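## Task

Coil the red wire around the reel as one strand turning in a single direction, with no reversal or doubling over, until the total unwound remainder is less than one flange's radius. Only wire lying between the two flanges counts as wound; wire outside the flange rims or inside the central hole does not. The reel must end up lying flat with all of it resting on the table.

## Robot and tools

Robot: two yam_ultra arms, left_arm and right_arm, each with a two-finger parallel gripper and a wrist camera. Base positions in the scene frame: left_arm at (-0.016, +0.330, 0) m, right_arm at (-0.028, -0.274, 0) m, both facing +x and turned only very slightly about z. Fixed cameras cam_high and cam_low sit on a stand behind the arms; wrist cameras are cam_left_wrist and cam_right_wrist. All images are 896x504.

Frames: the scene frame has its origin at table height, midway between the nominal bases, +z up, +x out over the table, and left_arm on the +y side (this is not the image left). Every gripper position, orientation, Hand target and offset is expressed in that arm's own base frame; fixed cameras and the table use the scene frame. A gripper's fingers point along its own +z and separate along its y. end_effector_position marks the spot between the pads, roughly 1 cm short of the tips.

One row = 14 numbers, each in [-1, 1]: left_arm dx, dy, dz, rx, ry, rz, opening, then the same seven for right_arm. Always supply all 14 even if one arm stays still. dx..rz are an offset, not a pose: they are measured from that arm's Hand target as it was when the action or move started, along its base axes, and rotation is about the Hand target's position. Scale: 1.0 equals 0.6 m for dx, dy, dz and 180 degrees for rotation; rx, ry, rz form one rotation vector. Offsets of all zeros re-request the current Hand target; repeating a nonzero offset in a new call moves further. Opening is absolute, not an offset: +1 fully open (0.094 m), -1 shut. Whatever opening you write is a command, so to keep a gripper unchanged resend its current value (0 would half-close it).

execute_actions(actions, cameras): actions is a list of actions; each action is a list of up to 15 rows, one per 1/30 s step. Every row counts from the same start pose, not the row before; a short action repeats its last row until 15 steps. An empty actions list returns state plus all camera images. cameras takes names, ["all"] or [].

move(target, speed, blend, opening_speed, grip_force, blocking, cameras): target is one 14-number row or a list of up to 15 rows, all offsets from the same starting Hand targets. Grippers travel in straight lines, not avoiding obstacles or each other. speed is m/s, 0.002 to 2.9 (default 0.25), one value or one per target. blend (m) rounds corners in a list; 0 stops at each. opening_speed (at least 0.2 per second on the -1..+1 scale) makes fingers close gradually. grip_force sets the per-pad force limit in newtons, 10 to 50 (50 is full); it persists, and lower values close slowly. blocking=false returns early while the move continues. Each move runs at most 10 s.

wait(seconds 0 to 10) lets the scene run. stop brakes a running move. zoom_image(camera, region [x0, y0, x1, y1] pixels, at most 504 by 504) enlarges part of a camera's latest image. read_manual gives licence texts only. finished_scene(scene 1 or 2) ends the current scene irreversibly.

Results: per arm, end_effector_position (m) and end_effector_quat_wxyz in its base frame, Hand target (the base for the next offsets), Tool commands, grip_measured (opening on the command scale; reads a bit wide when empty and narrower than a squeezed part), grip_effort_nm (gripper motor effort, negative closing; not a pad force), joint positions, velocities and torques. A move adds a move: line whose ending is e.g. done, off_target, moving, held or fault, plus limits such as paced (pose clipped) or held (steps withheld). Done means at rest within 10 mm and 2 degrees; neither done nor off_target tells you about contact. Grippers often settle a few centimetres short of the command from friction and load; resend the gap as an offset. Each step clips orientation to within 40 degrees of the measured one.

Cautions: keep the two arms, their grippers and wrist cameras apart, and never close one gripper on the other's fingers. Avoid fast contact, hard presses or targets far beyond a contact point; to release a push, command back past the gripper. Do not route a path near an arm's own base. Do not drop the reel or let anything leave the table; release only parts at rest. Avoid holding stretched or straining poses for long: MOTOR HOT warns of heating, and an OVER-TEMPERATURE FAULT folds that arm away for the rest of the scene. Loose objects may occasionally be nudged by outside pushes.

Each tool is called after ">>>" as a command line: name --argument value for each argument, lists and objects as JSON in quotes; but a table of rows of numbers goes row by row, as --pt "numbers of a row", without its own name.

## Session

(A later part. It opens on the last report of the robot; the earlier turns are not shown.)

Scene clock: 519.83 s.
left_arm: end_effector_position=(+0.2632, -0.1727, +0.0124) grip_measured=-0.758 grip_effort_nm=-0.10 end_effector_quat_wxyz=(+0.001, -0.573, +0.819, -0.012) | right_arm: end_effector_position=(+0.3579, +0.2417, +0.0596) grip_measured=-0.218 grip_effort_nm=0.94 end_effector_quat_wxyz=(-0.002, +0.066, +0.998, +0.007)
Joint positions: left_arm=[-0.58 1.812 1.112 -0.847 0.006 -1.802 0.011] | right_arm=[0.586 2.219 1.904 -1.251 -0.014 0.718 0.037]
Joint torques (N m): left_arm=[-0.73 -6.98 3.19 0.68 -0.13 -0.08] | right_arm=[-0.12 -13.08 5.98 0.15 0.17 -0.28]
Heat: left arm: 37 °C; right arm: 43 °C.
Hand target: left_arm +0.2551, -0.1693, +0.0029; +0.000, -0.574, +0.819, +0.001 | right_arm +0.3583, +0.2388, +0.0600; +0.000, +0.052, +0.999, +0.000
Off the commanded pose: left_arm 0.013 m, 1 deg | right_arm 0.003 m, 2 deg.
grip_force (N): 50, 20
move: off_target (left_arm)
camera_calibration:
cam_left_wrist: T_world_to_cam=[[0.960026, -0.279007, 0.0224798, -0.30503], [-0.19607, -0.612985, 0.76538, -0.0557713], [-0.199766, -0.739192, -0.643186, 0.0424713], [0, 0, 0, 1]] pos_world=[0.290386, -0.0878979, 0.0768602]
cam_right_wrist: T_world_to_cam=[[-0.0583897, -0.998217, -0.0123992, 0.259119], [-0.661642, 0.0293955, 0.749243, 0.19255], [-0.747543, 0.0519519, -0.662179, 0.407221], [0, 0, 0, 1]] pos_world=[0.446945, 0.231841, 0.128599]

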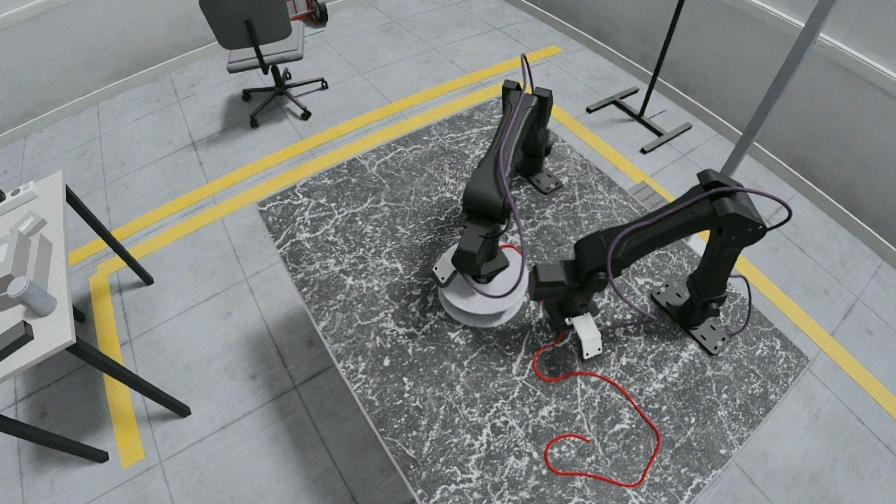

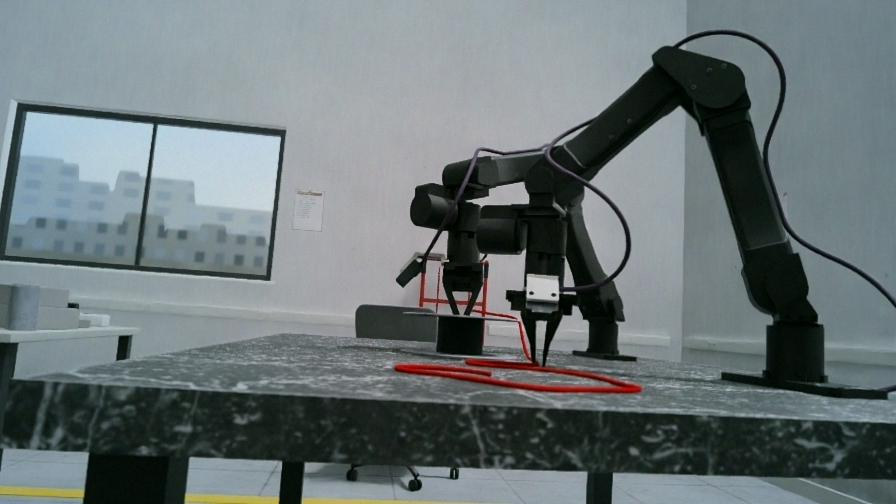

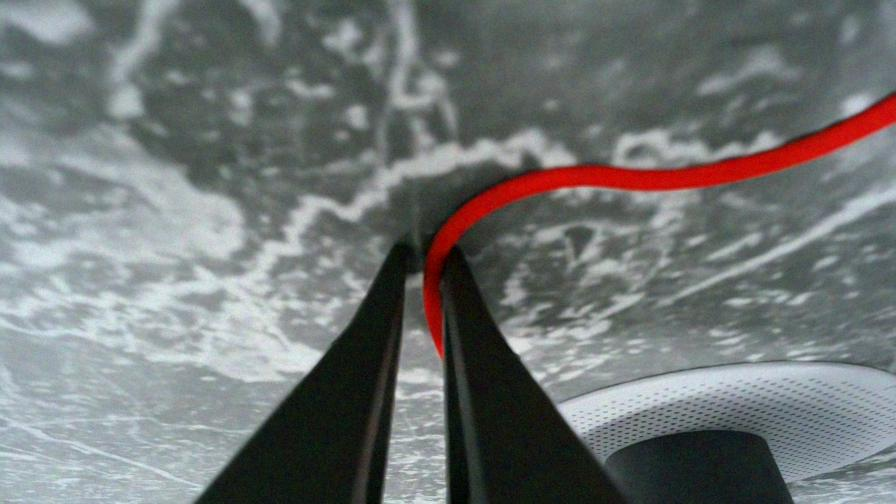

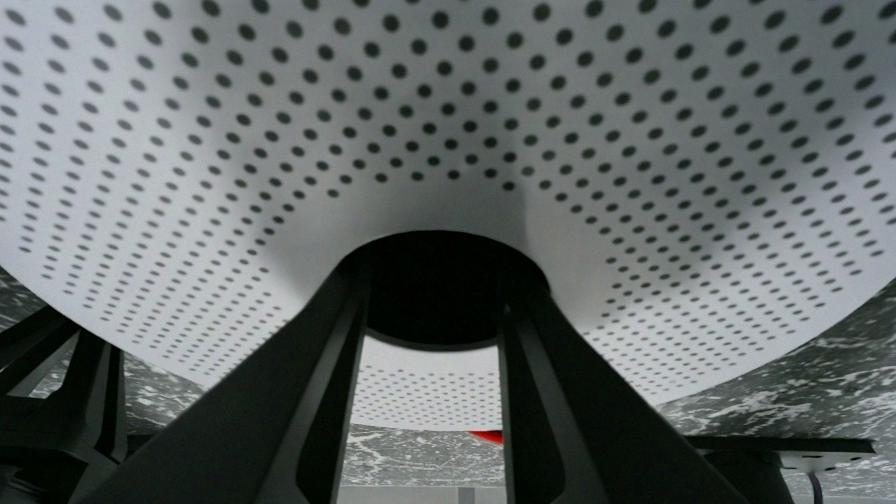

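>>> move --target '[0, 0, 0, 0, 0, 0, -0.76, 0, 0, 0, 0, 0, 0.4167, -0.2]' --speed 0.25 --cameras '["all"]'

>>> zoom_image --camera "cam_high" --region '[410, 220, 590, 350]'

>>> zoom_image --camera "cam_low" --region '[400, 250, 580, 380]'

Scene clock: 532.10 s.
left_arm: end_effector_position=(+0.2632, -0.1727, +0.0124) grip_measured=-0.758 grip_effort_nm=-0.10 end_effector_quat_wxyz=(+0.001, -0.573, +0.819, -0.012) | right_arm: end_effector_position=(+0.3589, +0.2397, +0.0601) grip_measured=-0.216 grip_effort_nm=0.85 end_effector_quat_wxyz=(+0.002, -0.549, +0.836, +0.002)
Joint positions: left_arm=[-0.58 1.812 1.112 -0.847 0.006 -1.802 0.011] | right_arm=[0.585 2.218 1.904 -1.253 -0.004 -0.578 0.037]
Joint torques (N m): left_arm=[-0.7 -7.01 3.22 0.7 -0.12 -0.07] | right_arm=[0.08 -12.9 6.06 0.17 0.02 -0.45]
Heat: left arm: 37 °C; right arm: 43 °C.
Hand target: left_arm +0.2551, -0.1693, +0.0029; +0.000, -0.574, +0.819, +0.001 | right_arm +0.3584, +0.2387, +0.0599; +0.000, -0.566, +0.824, +0.000
Off the commanded pose: left_arm 0.013 m, 1 deg | right_arm 0.001 m, 2 deg.
grip_force (N): 50, 20
move: off_target (left_arm)
camera_calibration:
cam_left_wrist: T_world_to_cam=[[0.960026, -0.279007, 0.0224798, -0.30503], [-0.19607, -0.612985, 0.76538, -0.0557713], [-0.199766, -0.739192, -0.643186, 0.0424713], [0, 0, 0, 1]] pos_world=[0.290386, -0.0878979, 0.0768602]
cam_right_wrist: T_world_to_cam=[[0.944579, -0.328284, 0.000680785, -0.264143], [-0.220443, -0.632747, 0.742318, 0.193726], [-0.24326, -0.701328, -0.670047, 0.408369], [0, 0, 0, 1]] pos_world=[0.391549, 0.322267, 0.13]

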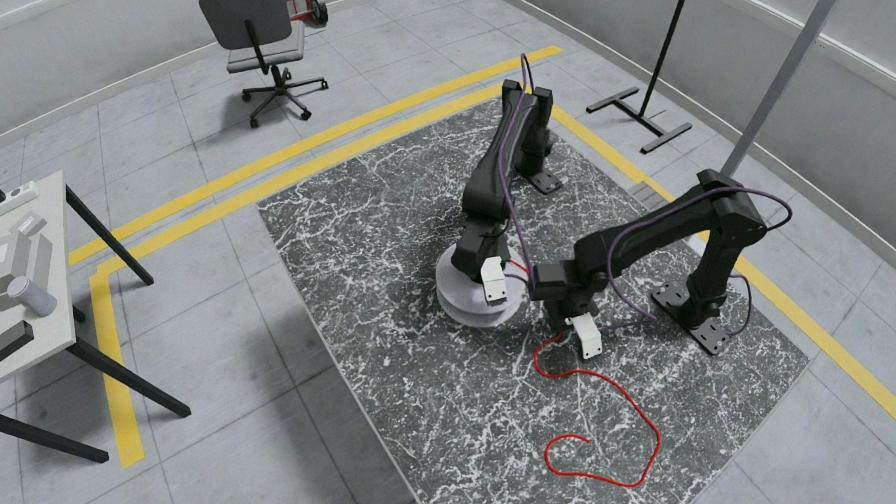

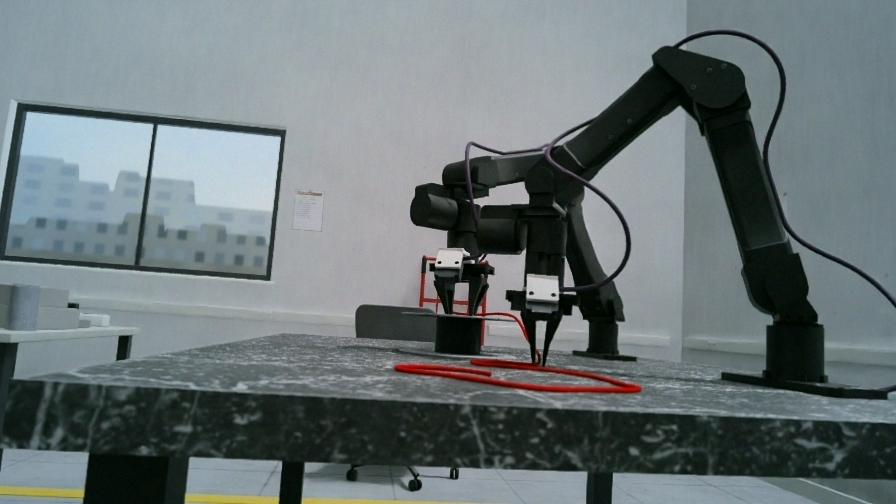

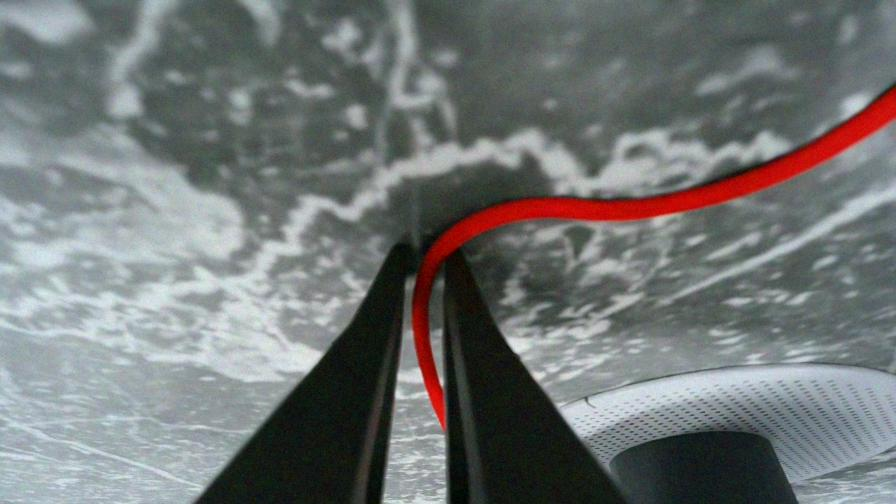

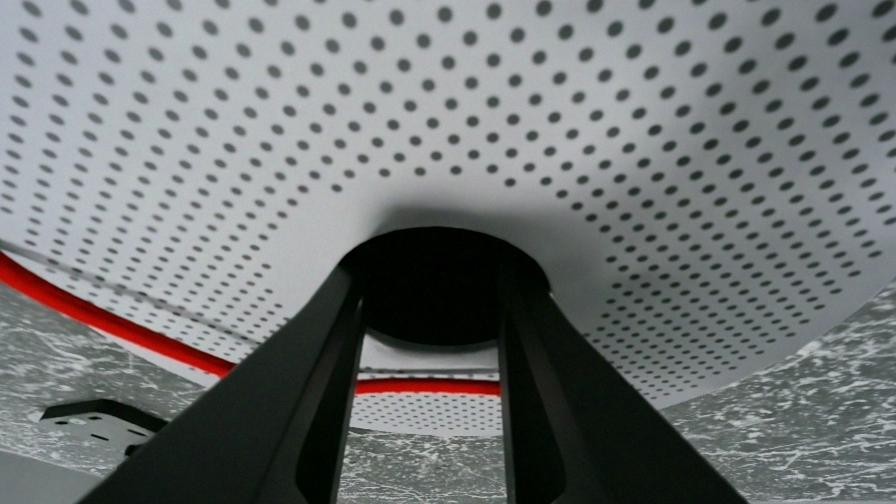

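Scaled by 2.800 from the camera's 896x504 image, which has a finer 1280x720 frame.

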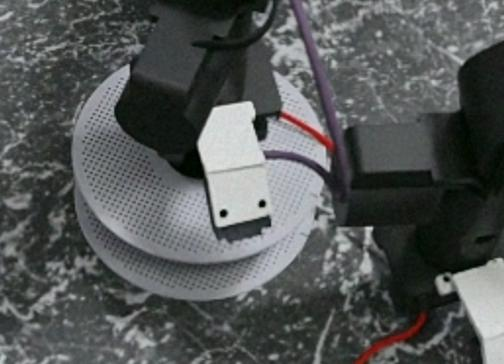

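Scaled by 2.800 from the camera's 896x504 image, which has a finer 1280x720 frame.

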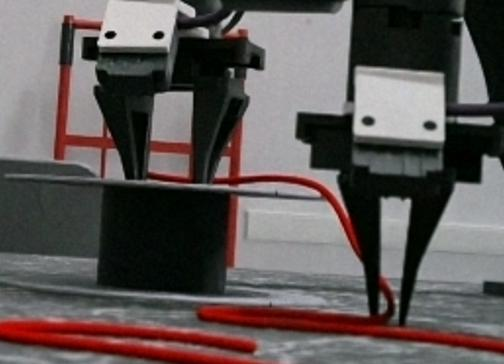

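>>> move --pt "0 0 0 0 0 0 0.0 0 0 0 0 0 0 -0.2" --pt "0 0 0.2 0 0 0 0.0 0 0 0 0 0 -0.3 -0.2" --pt "0 0 0.2 0 0 0 0.0 0 0 0 0 0 -0.6 -0.2" --speed 0.25 --cameras '["all"]'

>>> zoom_image --camera "cam_high" --region '[410, 220, 590, 350]'

>>> zoom_image --camera "cam_low" --region '[400, 250, 580, 380]'

Scene clock: 639.47 s.
left_arm: end_effector_position=(+0.2536, -0.1665, +0.1085) grip_measured=-0.002 grip_effort_nm=0.14 end_effector_quat_wxyz=(-0.009, -0.573, +0.819, +0.014) | right_arm: end_effector_position=(+0.3595, +0.2447, +0.0608) grip_measured=-0.209 grip_effort_nm=0.49 end_effector_quat_wxyz=(-0.005, +0.322, +0.946, +0.016)
Joint positions: left_arm=[-0.58 1.724 1.402 -1.281 0.006 -1.802 0.047] | right_arm=[0.584 2.216 1.904 -1.24 -0.027 1.241 0.037]
Joint torques (N m): left_arm=[-0.75 -8.96 8.99 0.14 -0.13 -0.07] | right_arm=[-0.05 -13.19 5.78 0.11 0.29 0.3]
Heat: left arm: 36 °C; right arm: 41 °C.
Hand target: left_arm +0.2552, -0.1693, +0.1230; +0.000, -0.574, +0.819, +0.001 | right_arm +0.3583, +0.2387, +0.0599; +0.000, +0.334, +0.943, +0.000
Off the commanded pose: left_arm 0.015 m, 2 deg | right_arm 0.006 m, 2 deg.
grip_force (N): 50, 20
move: off_target (left_arm)
camera_calibration:
cam_left_wrist: T_world_to_cam=[[0.959835, -0.278873, -0.0307637, -0.29043], [-0.160652, -0.636183, 0.754627, -0.1389], [-0.230016, -0.719375, -0.655432, 0.119302], [0, 0, 0, 1]] pos_world=[0.283891, -0.083536, 0.174078]
cam_right_wrist: T_world_to_cam=[[-0.550947, -0.834135, -0.026013, 0.399891], [-0.555166, 0.343059, 0.757695, 0.0771064], [-0.623096, 0.431891, -0.65209, 0.2707], [0, 0, 0, 1]] pos_world=[0.431797, 0.190198, 0.1285]

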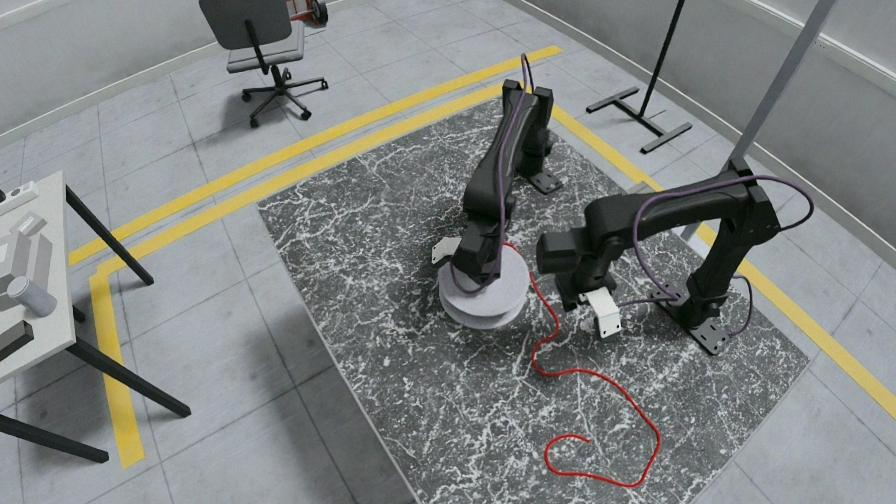

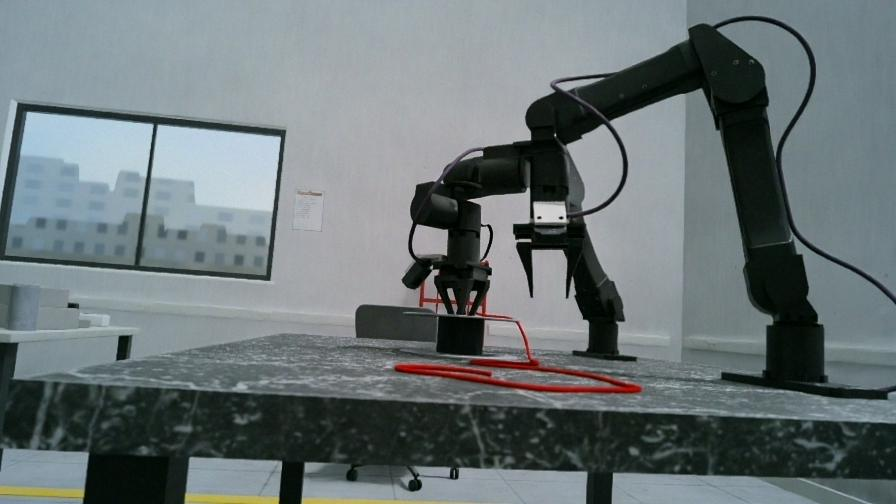

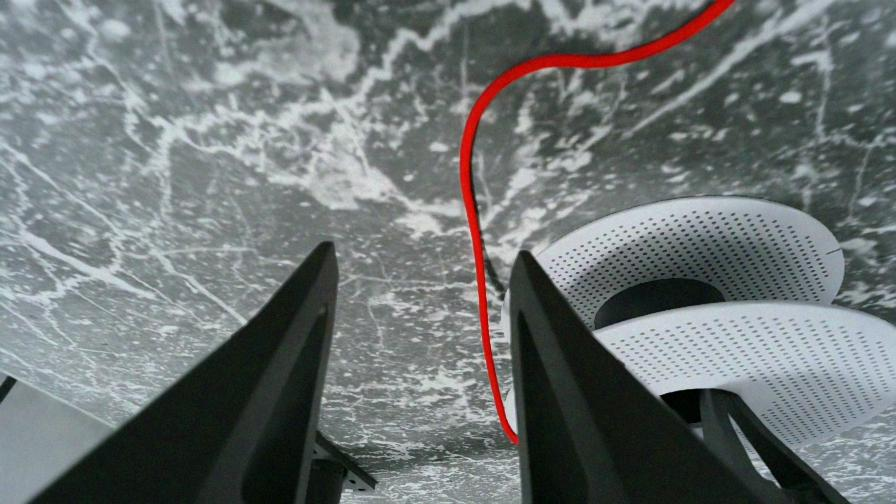

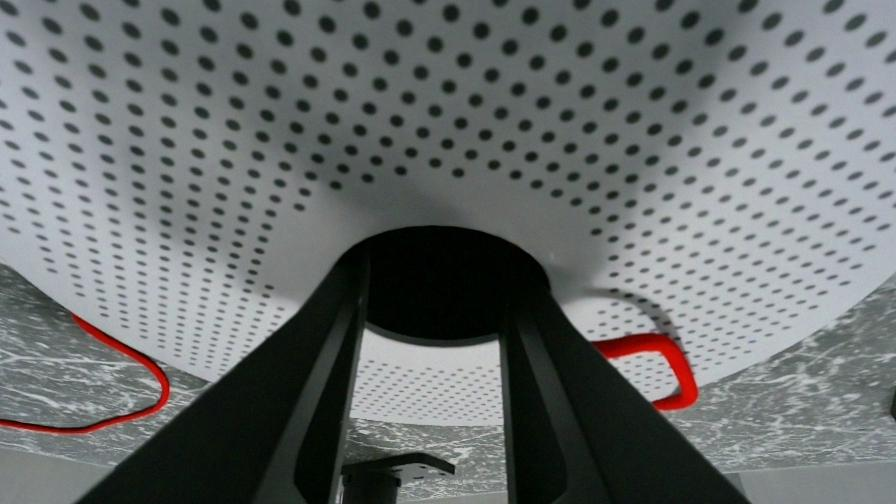

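Scaled by 2.800 from the camera's 896x504 image, which has a finer 1280x720 frame.

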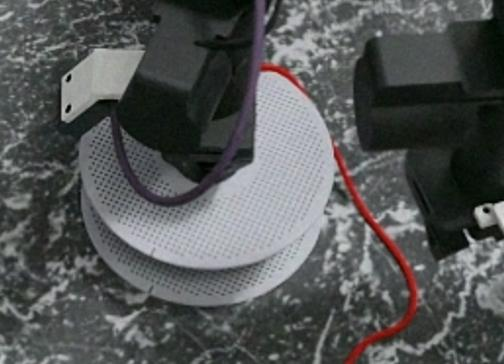

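Scaled by 2.800 from the camera's 896x504 image, which has a finer 1280x720 frame.

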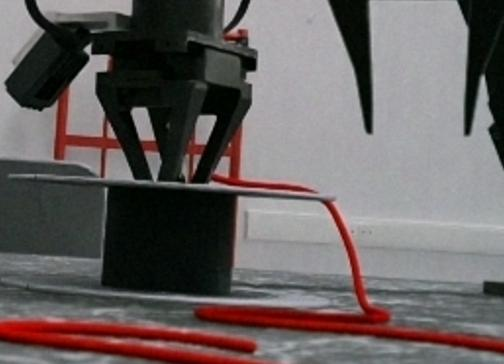

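>>> move --target '[0.098, -0.0228, -0.0083, 0, 0, -0.478, 0.6, 0, 0, 0, 0, 0, 0, -0.2]' --cameras '["cam_left_wrist", "cam_high"]'

Scene clock: 682.50 s.
left_arm: end_effector_position=(+0.3063, -0.1836, +0.1156) grip_measured=+0.598 grip_effort_nm=0.14 end_effector_quat_wxyz=(-0.004, +0.140, +0.990, -0.002) | right_arm: end_effector_position=(+0.3595, +0.2447, +0.0608) grip_measured=-0.209 grip_effort_nm=0.49 end_effector_quat_wxyz=(-0.005, +0.322, +0.946, +0.016)
Joint positions: left_arm=[-0.539 1.904 1.657 -1.329 0.006 -0.258 0.075] | right_arm=[0.584 2.216 1.904 -1.24 -0.027 1.241 0.037]
Joint torques (N m): left_arm=[0.59 -7.51 9.33 0.36 -0.15 0.12] | right_arm=[0.08 -13.05 5.9 0.14 0.29 0.32]
Heat: left arm: 37 °C; right arm: 40 °C.
Hand target: left_arm +0.3139, -0.1831, +0.1180; +0.000, +0.139, +0.990, +0.001 | right_arm +0.3583, +0.2387, +0.0599; +0.000, +0.334, +0.943, +0.000
Off the commanded pose: left_arm 0.008 m, 1 deg | right_arm 0.006 m, 2 deg.
grip_force (N): 50, 20
move: done
camera_calibration:
cam_left_wrist: T_world_to_cam=[[-0.213097, -0.977012, 0.0061865, -0.118723], [-0.631845, 0.142636, 0.761857, 0.139695], [-0.745226, 0.15844, -0.647715, 0.441793], [0, 0, 0, 1]] pos_world=[0.392202, -0.205917, 0.180463]
Images, in order (width x height): cam_high 896x504, cam_left_wrist 896x504.

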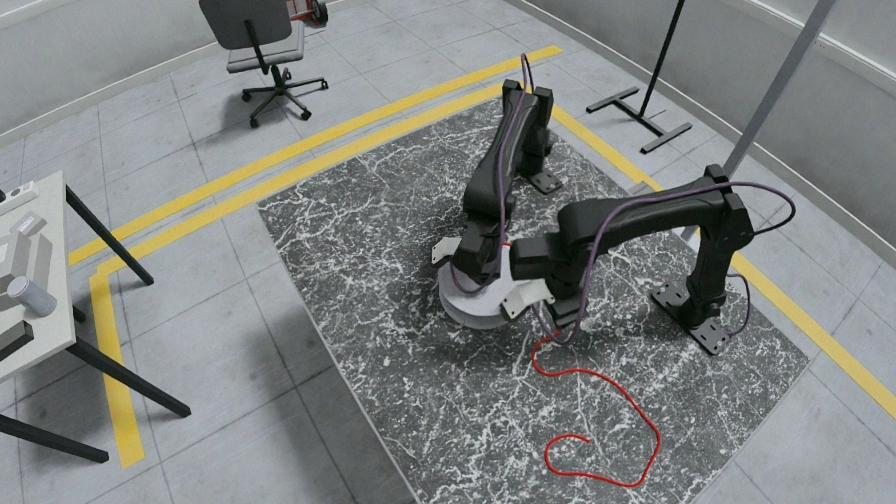

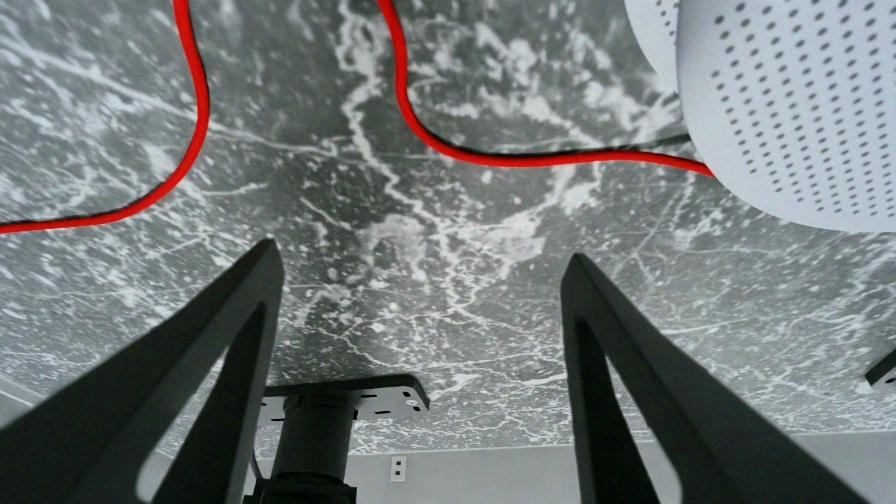

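>>> move --target '[0, 0.015, -0.155, 0, 0, 0, 0.6, 0, 0, 0, 0, 0, 0, -0.2]' --speed 0.15 --cameras '["cam_left_wrist"]'

Scene clock: 689.20 s.
left_arm: end_effector_position=(+0.3147, -0.1791, +0.0328) grip_measured=+0.598 grip_effort_nm=0.14 end_effector_quat_wxyz=(+0.006, +0.140, +0.990, -0.006) | right_arm: end_effector_position=(+0.3595, +0.2447, +0.0608) grip_measured=-0.209 grip_effort_nm=0.50 end_effector_quat_wxyz=(-0.005, +0.322, +0.946, +0.016)
Joint positions: left_arm=[-0.517 1.957 1.394 -0.994 0.006 -0.237 0.075] | right_arm=[0.584 2.216 1.904 -1.24 -0.027 1.241 0.037]
Joint torques (N m): left_arm=[0.55 -8.21 4.67 0.64 -0.13 0.08] | right_arm=[0.06 -13.04 5.82 0.11 0.27 0.32]
Heat: left arm: 38 °C; right arm: 40 °C.
Hand target: left_arm +0.3139, -0.1740, +0.0250; +0.000, +0.139, +0.990, +0.001 | right_arm +0.3583, +0.2387, +0.0599; +0.000, +0.334, +0.943, +0.000
Off the commanded pose: left_arm 0.009 m, 1 deg | right_arm 0.006 m, 2 deg.
grip_force (N): 50, 20
move: done
camera_calibration:
cam_left_wrist: T_world_to_cam=[[-0.212517, -0.977078, 0.0124359, -0.112369], [-0.645261, 0.14988, 0.749115, 0.213413], [-0.733808, 0.151175, -0.662323, 0.389353], [0, 0, 0, 1]] pos_world=[0.399537, -0.20064, 0.0994038]
Images, in order (width x height): cam_left_wrist 896x504.

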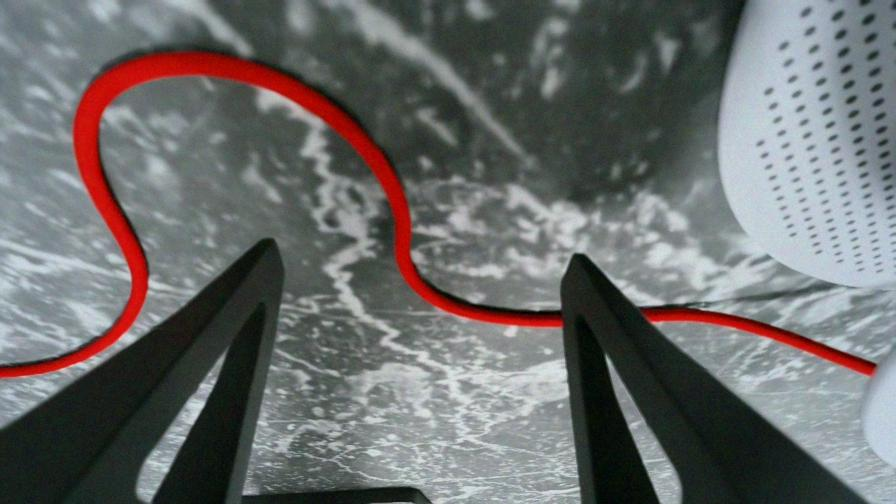

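>>> move --target '[0, 0.01, -0.032, 0, 0, 0, 0.6, 0, 0, 0, 0, 0, 0, -0.2]' --speed 0.08 --cameras '["cam_left_wrist"]'

Scene clock: 698.00 s.
left_arm: end_effector_position=(+0.3165, -0.1741, +0.0161) grip_measured=+0.598 grip_effort_nm=0.14 end_effector_quat_wxyz=(+0.010, +0.140, +0.990, -0.007) | right_arm: end_effector_position=(+0.3595, +0.2447, +0.0608) grip_measured=-0.209 grip_effort_nm=0.49 end_effector_quat_wxyz=(-0.005, +0.322, +0.946, +0.016)
Joint positions: left_arm=[-0.502 1.968 1.34 -0.919 0.006 -0.222 0.075] | right_arm=[0.584 2.216 1.904 -1.24 -0.027 1.241 0.037]
Joint torques (N m): left_arm=[0.53 -7.84 4.36 0.61 -0.12 0.11] | right_arm=[0.06 -13 5.87 0.11 0.28 0.32]
Heat: left arm: 37 °C; right arm: 40 °C.
Hand target: left_arm +0.3139, -0.1681, +0.0058; +0.000, +0.139, +0.990, +0.001 | right_arm +0.3583, +0.2387, +0.0599; +0.000, +0.334, +0.943, +0.000
Off the commanded pose: left_arm 0.012 m, 1 deg | right_arm 0.006 m, 2 deg.
grip_force (N): 50, 20
move: off_target (left_arm)
camera_calibration:
cam_left_wrist: T_world_to_cam=[[-0.212605, -0.977029, 0.0146301, -0.106976], [-0.650893, 0.152772, 0.743639, 0.228702], [-0.728792, 0.148579, -0.668421, 0.376838], [0, 0, 0, 1]] pos_world=[0.400753, -0.195448, 0.0833796]
Images, in order (width x height): cam_left_wrist 896x504.

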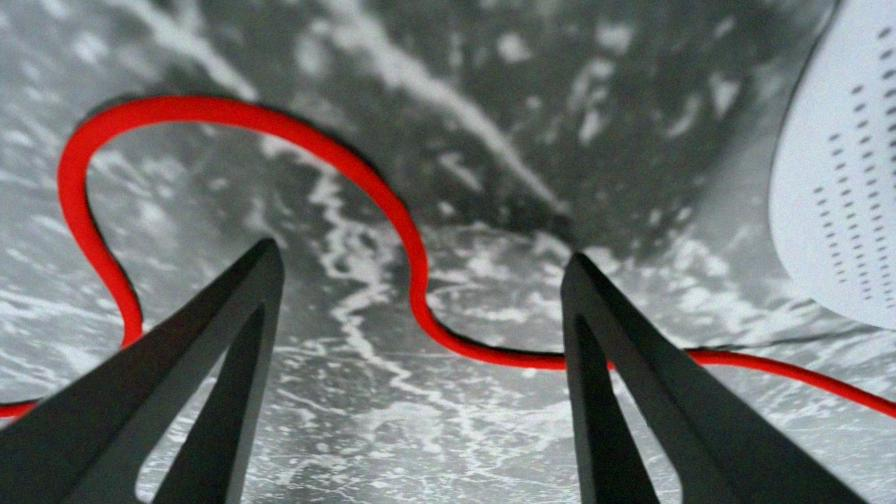

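>>> move --pt "0 0 -0.01 0 0 0 0.6 0 0 0 0 0 0 -0.2" --pt "0 0 -0.01 0 0 0 -1 0 0 0 0 0 0 -0.2" --speed 0.05 --grip_force '[30, 20]' --cameras '["cam_left_wrist"]'

Scene clock: 737.40 s.
left_arm: end_effector_position=(+0.3191, -0.1755, +0.0141) grip_measured=-0.915 grip_effort_nm=-0.58 end_effector_quat_wxyz=(+0.016, +0.140, +0.990, -0.010) | right_arm: end_effector_position=(+0.3595, +0.2447, +0.0608) grip_measured=-0.209 grip_effort_nm=0.49 end_effector_quat_wxyz=(-0.005, +0.322, +0.946, +0.016)
Joint positions: left_arm=[-0.502 1.97 1.333 -0.898 0.006 -0.221 0.004] | right_arm=[0.584 2.216 1.904 -1.24 -0.027 1.241 0.037]
Joint torques (N m): left_arm=[0.55 -7.35 3.86 0.7 -0.14 0.07] | right_arm=[0.02 -13.07 5.85 0.11 0.25 0.29]
Heat: left arm: 36 °C; right arm: 40 °C.
Hand target: left_arm +0.3139, -0.1681, -0.0002; +0.000, +0.139, +0.990, +0.001 | right_arm +0.3583, +0.2387, +0.0599; +0.000, +0.334, +0.943, +0.000
Off the commanded pose: left_arm 0.017 m, 2 deg | right_arm 0.006 m, 2 deg.
grip_force (N): 30, 20
move: off_target (left_arm); target 2's new opening was sent with left_arm's hand 0.016 m and 2 deg from that target
camera_calibration:
cam_left_wrist: T_world_to_cam=[[-0.21353, -0.976762, 0.0184594, -0.107457], [-0.659689, 0.1581, 0.734721, 0.23592], [-0.720566, 0.144708, -0.678118, 0.374555], [0, 0, 0, 1]] pos_world=[0.40258, -0.19646, 0.0826407]
Images, in order (width x height): cam_left_wrist 896x504.

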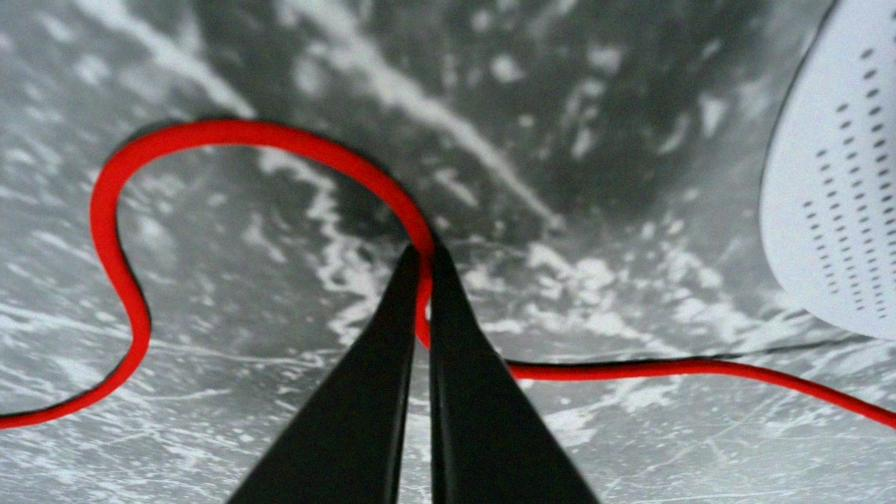

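>>> move --pt "0 0 0.0833 0 0 0 -1 0 0 0 0 0 0 -0.2" --pt "0.1692 -0.0162 0.0833 -0.035 -0.037 0.092 -1 0 0 0 0 0 0 -0.2" --speed 0.15 --blend 0.02 --grip_force '[50, 20]' --cameras '["all"]'

>>> zoom_image --camera "cam_low" --region '[380, 240, 600, 400]'

Scene clock: 772.30 s.
left_arm: end_effector_position=(+0.4039, -0.1757, +0.0481) grip_measured=-0.939 grip_effort_nm=-1.01 end_effector_quat_wxyz=(+0.055, +0.002, +0.998, -0.040) | right_arm: end_effector_position=(+0.3595, +0.2447, +0.0608) grip_measured=-0.209 grip_effort_nm=0.50 end_effector_quat_wxyz=(-0.005, +0.322, +0.946, +0.016)
Joint positions: left_arm=[-0.399 2.127 1.702 -1.013 0.032 -0.397 0.003] | right_arm=[0.584 2.216 1.904 -1.24 -0.027 1.241 0.037]
Joint torques (N m): left_arm=[0.49 -9.2 9.7 0.88 -0.01 -0.01] | right_arm=[-0.03 -13.03 5.82 0.1 0.29 0.29]
Heat: left arm: 36 °C; right arm: 39 °C.
Hand target: left_arm +0.4154, -0.1777, +0.0496; +0.065, -0.006, +0.997, -0.046 | right_arm +0.3583, +0.2387, +0.0599; +0.000, +0.334, +0.943, +0.000
Off the commanded pose: left_arm 0.012 m, 2 deg | right_arm 0.006 m, 2 deg.
grip_force (N): 50, 20
move: off_target (left_arm)
camera_calibration:
cam_left_wrist: T_world_to_cam=[[0.0569168, -0.994358, 0.0895186, -0.205908], [-0.731358, 0.0195097, 0.681715, 0.274053], [-0.679615, -0.104271, -0.726121, 0.400732], [0, 0, 0, 1]] pos_world=[0.484494, -0.168308, 0.122587]
cam_right_wrist: T_world_to_cam=[[-0.550947, -0.834135, -0.026013, 0.399891], [-0.555166, 0.343059, 0.757695, 0.0771064], [-0.623096, 0.431891, -0.65209, 0.2707], [0, 0, 0, 1]] pos_world=[0.431797, 0.190198, 0.1285]

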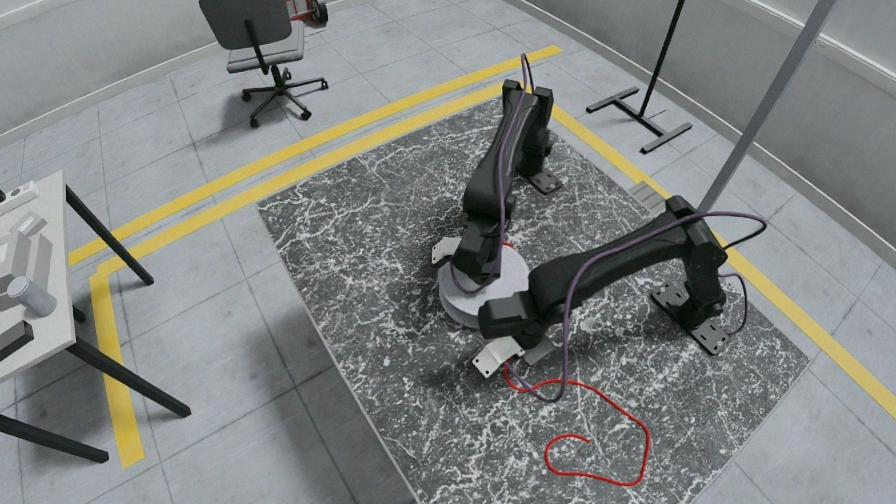

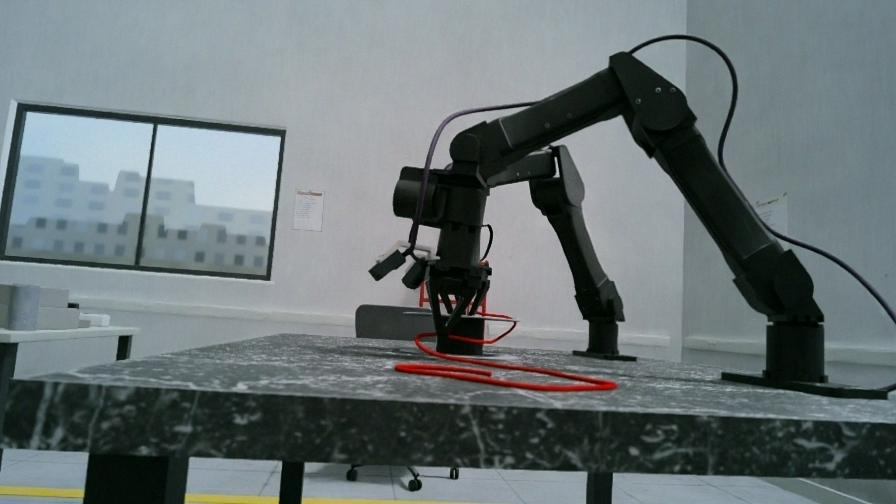

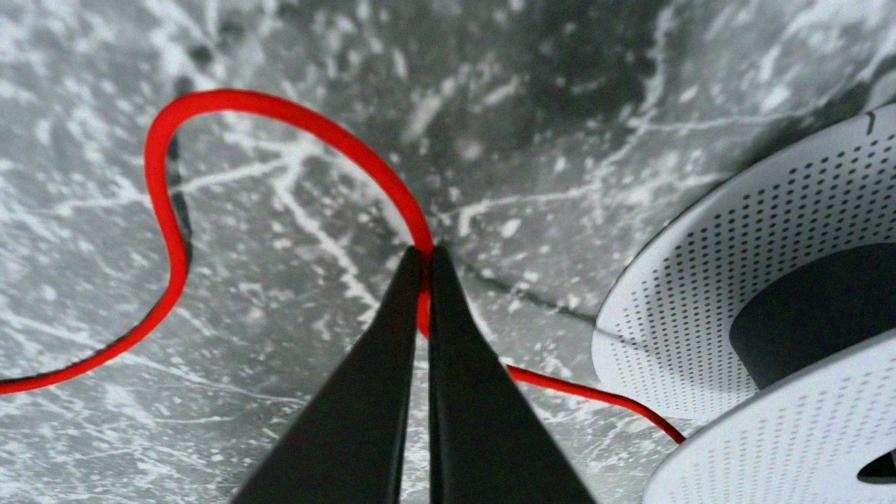

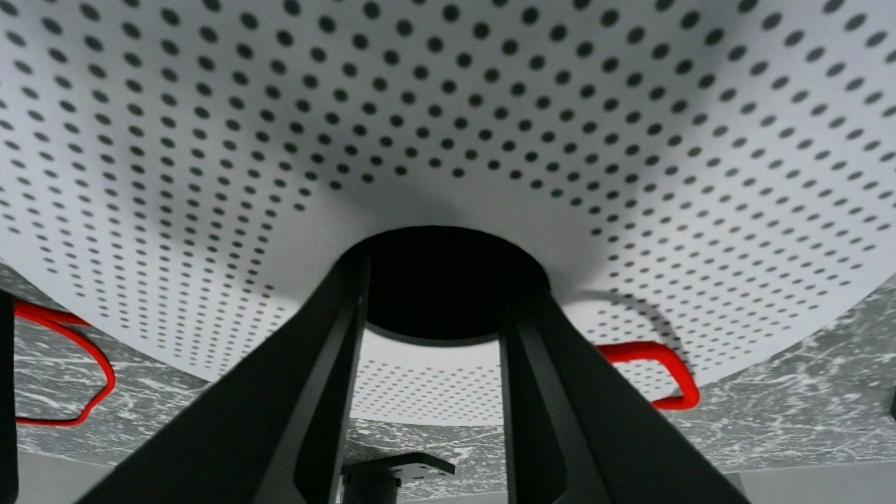

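Scaled by 2.291 from the camera's 896x504 image, which has a finer 1280x720 frame.

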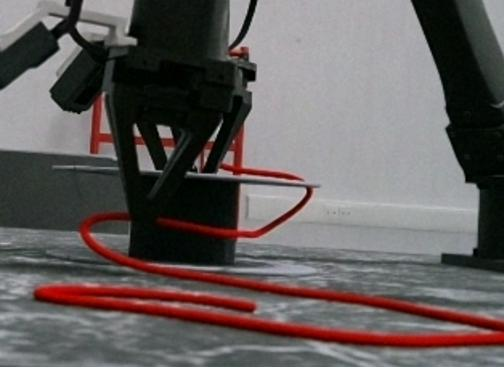

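>>> move --target '[0.1318, -0.1172, -0.0083, -0.035, -0.037, 0.092, -1, 0, 0, 0, 0, 0, 0, -0.2]' --speed 0.1 --cameras '["all"]'

>>> zoom_image --camera "cam_low" --region '[380, 240, 600, 400]'

>>> zoom_image --camera "cam_high" --region '[410, 220, 590, 350]'

Scene clock: 780.53 s.
left_arm: end_effector_position=(+0.4864, -0.2476, +0.0462) grip_measured=-0.939 grip_effort_nm=-1.01 end_effector_quat_wxyz=(+0.117, -0.145, +0.978, -0.098) | right_arm: end_effector_position=(+0.3595, +0.2447, +0.0608) grip_measured=-0.209 grip_effort_nm=0.49 end_effector_quat_wxyz=(-0.005, +0.323, +0.946, +0.016)
Joint positions: left_arm=[-0.464 2.421 2.15 -0.994 0.025 -0.762 0.003] | right_arm=[0.584 2.216 1.904 -1.24 -0.027 1.242 0.037]
Joint torques (N m): left_arm=[-0.24 -11.14 10.28 1.12 -0.33 -0.05] | right_arm=[0.13 -13 5.79 0.08 0.3 0.28]
Heat: left arm: 37 °C; right arm: 39 °C.
Hand target: left_arm +0.4944, -0.2481, +0.0447; +0.128, -0.150, +0.976, -0.091 | right_arm +0.3583, +0.2387, +0.0599; +0.000, +0.334, +0.943, +0.000
Off the commanded pose: left_arm 0.008 m, 2 deg | right_arm 0.006 m, 2 deg.
grip_force (N): 50, 20
move: done
camera_calibration:
cam_left_wrist: T_world_to_cam=[[0.320693, -0.916173, 0.24038, -0.397926], [-0.791047, -0.119476, 0.599976, 0.335622], [-0.520962, -0.38256, -0.763051, 0.303497], [0, 0, 0, 1]] pos_world=[0.551215, -0.208365, 0.125873]
cam_right_wrist: T_world_to_cam=[[-0.551848, -0.83354, -0.0259796, 0.400025], [-0.554753, 0.343659, 0.757725, 0.0767882], [-0.622666, 0.432561, -0.652056, 0.270363], [0, 0, 0, 1]] pos_world=[0.431697, 0.190099, 0.1285]

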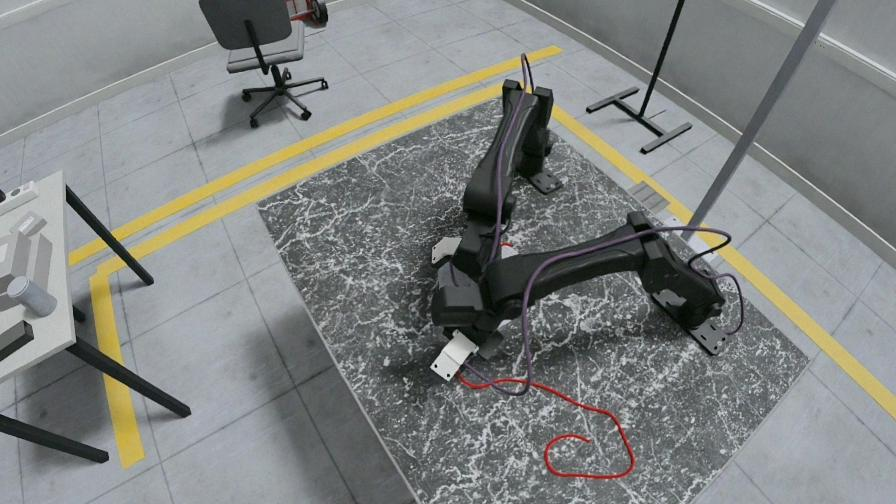

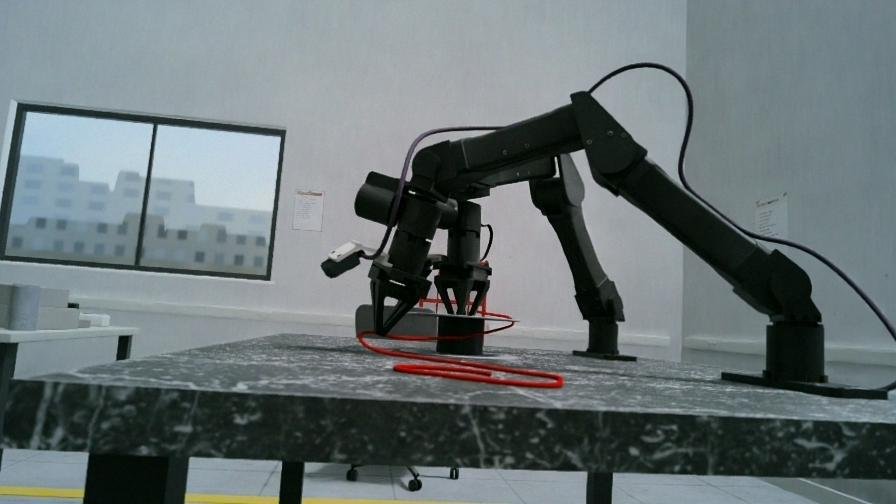

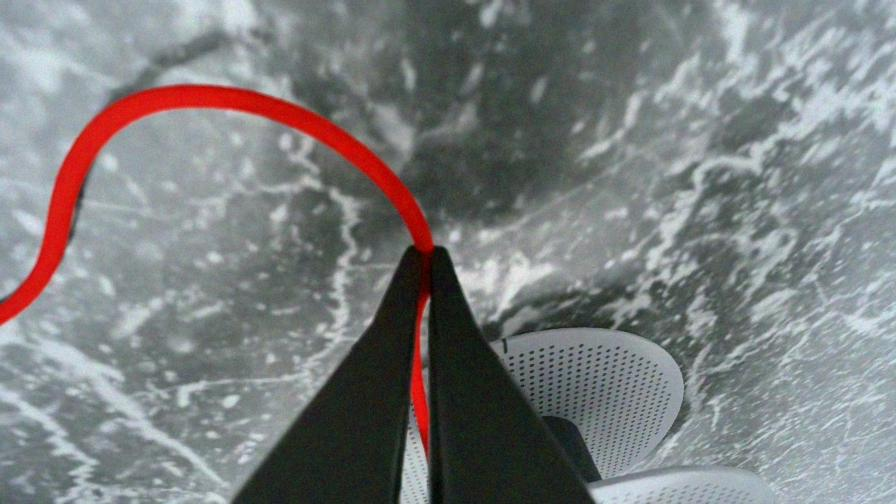

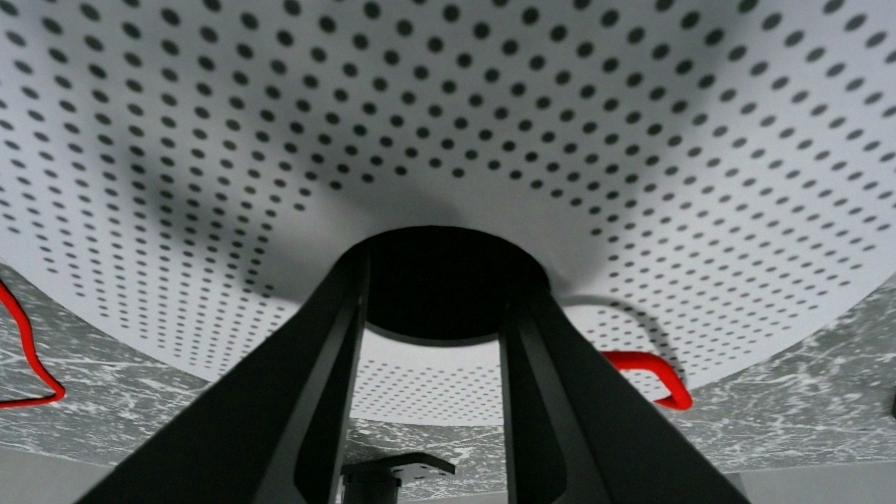

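Scaled by 2.291 from the camera's 896x504 image, which has a finer 1280x720 frame.

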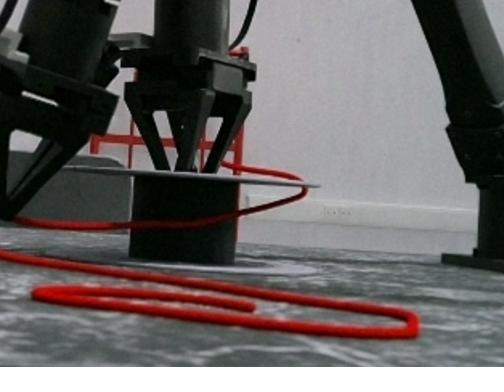

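Scaled by 2.800 from the camera's 896x504 image, which has a finer 1280x720 frame.

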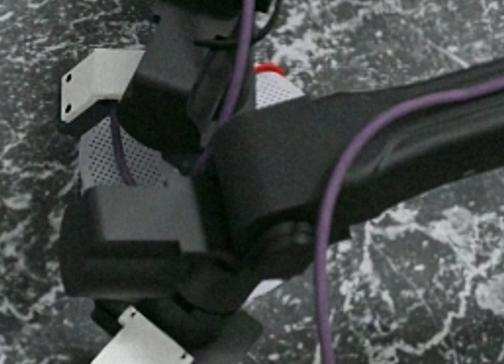

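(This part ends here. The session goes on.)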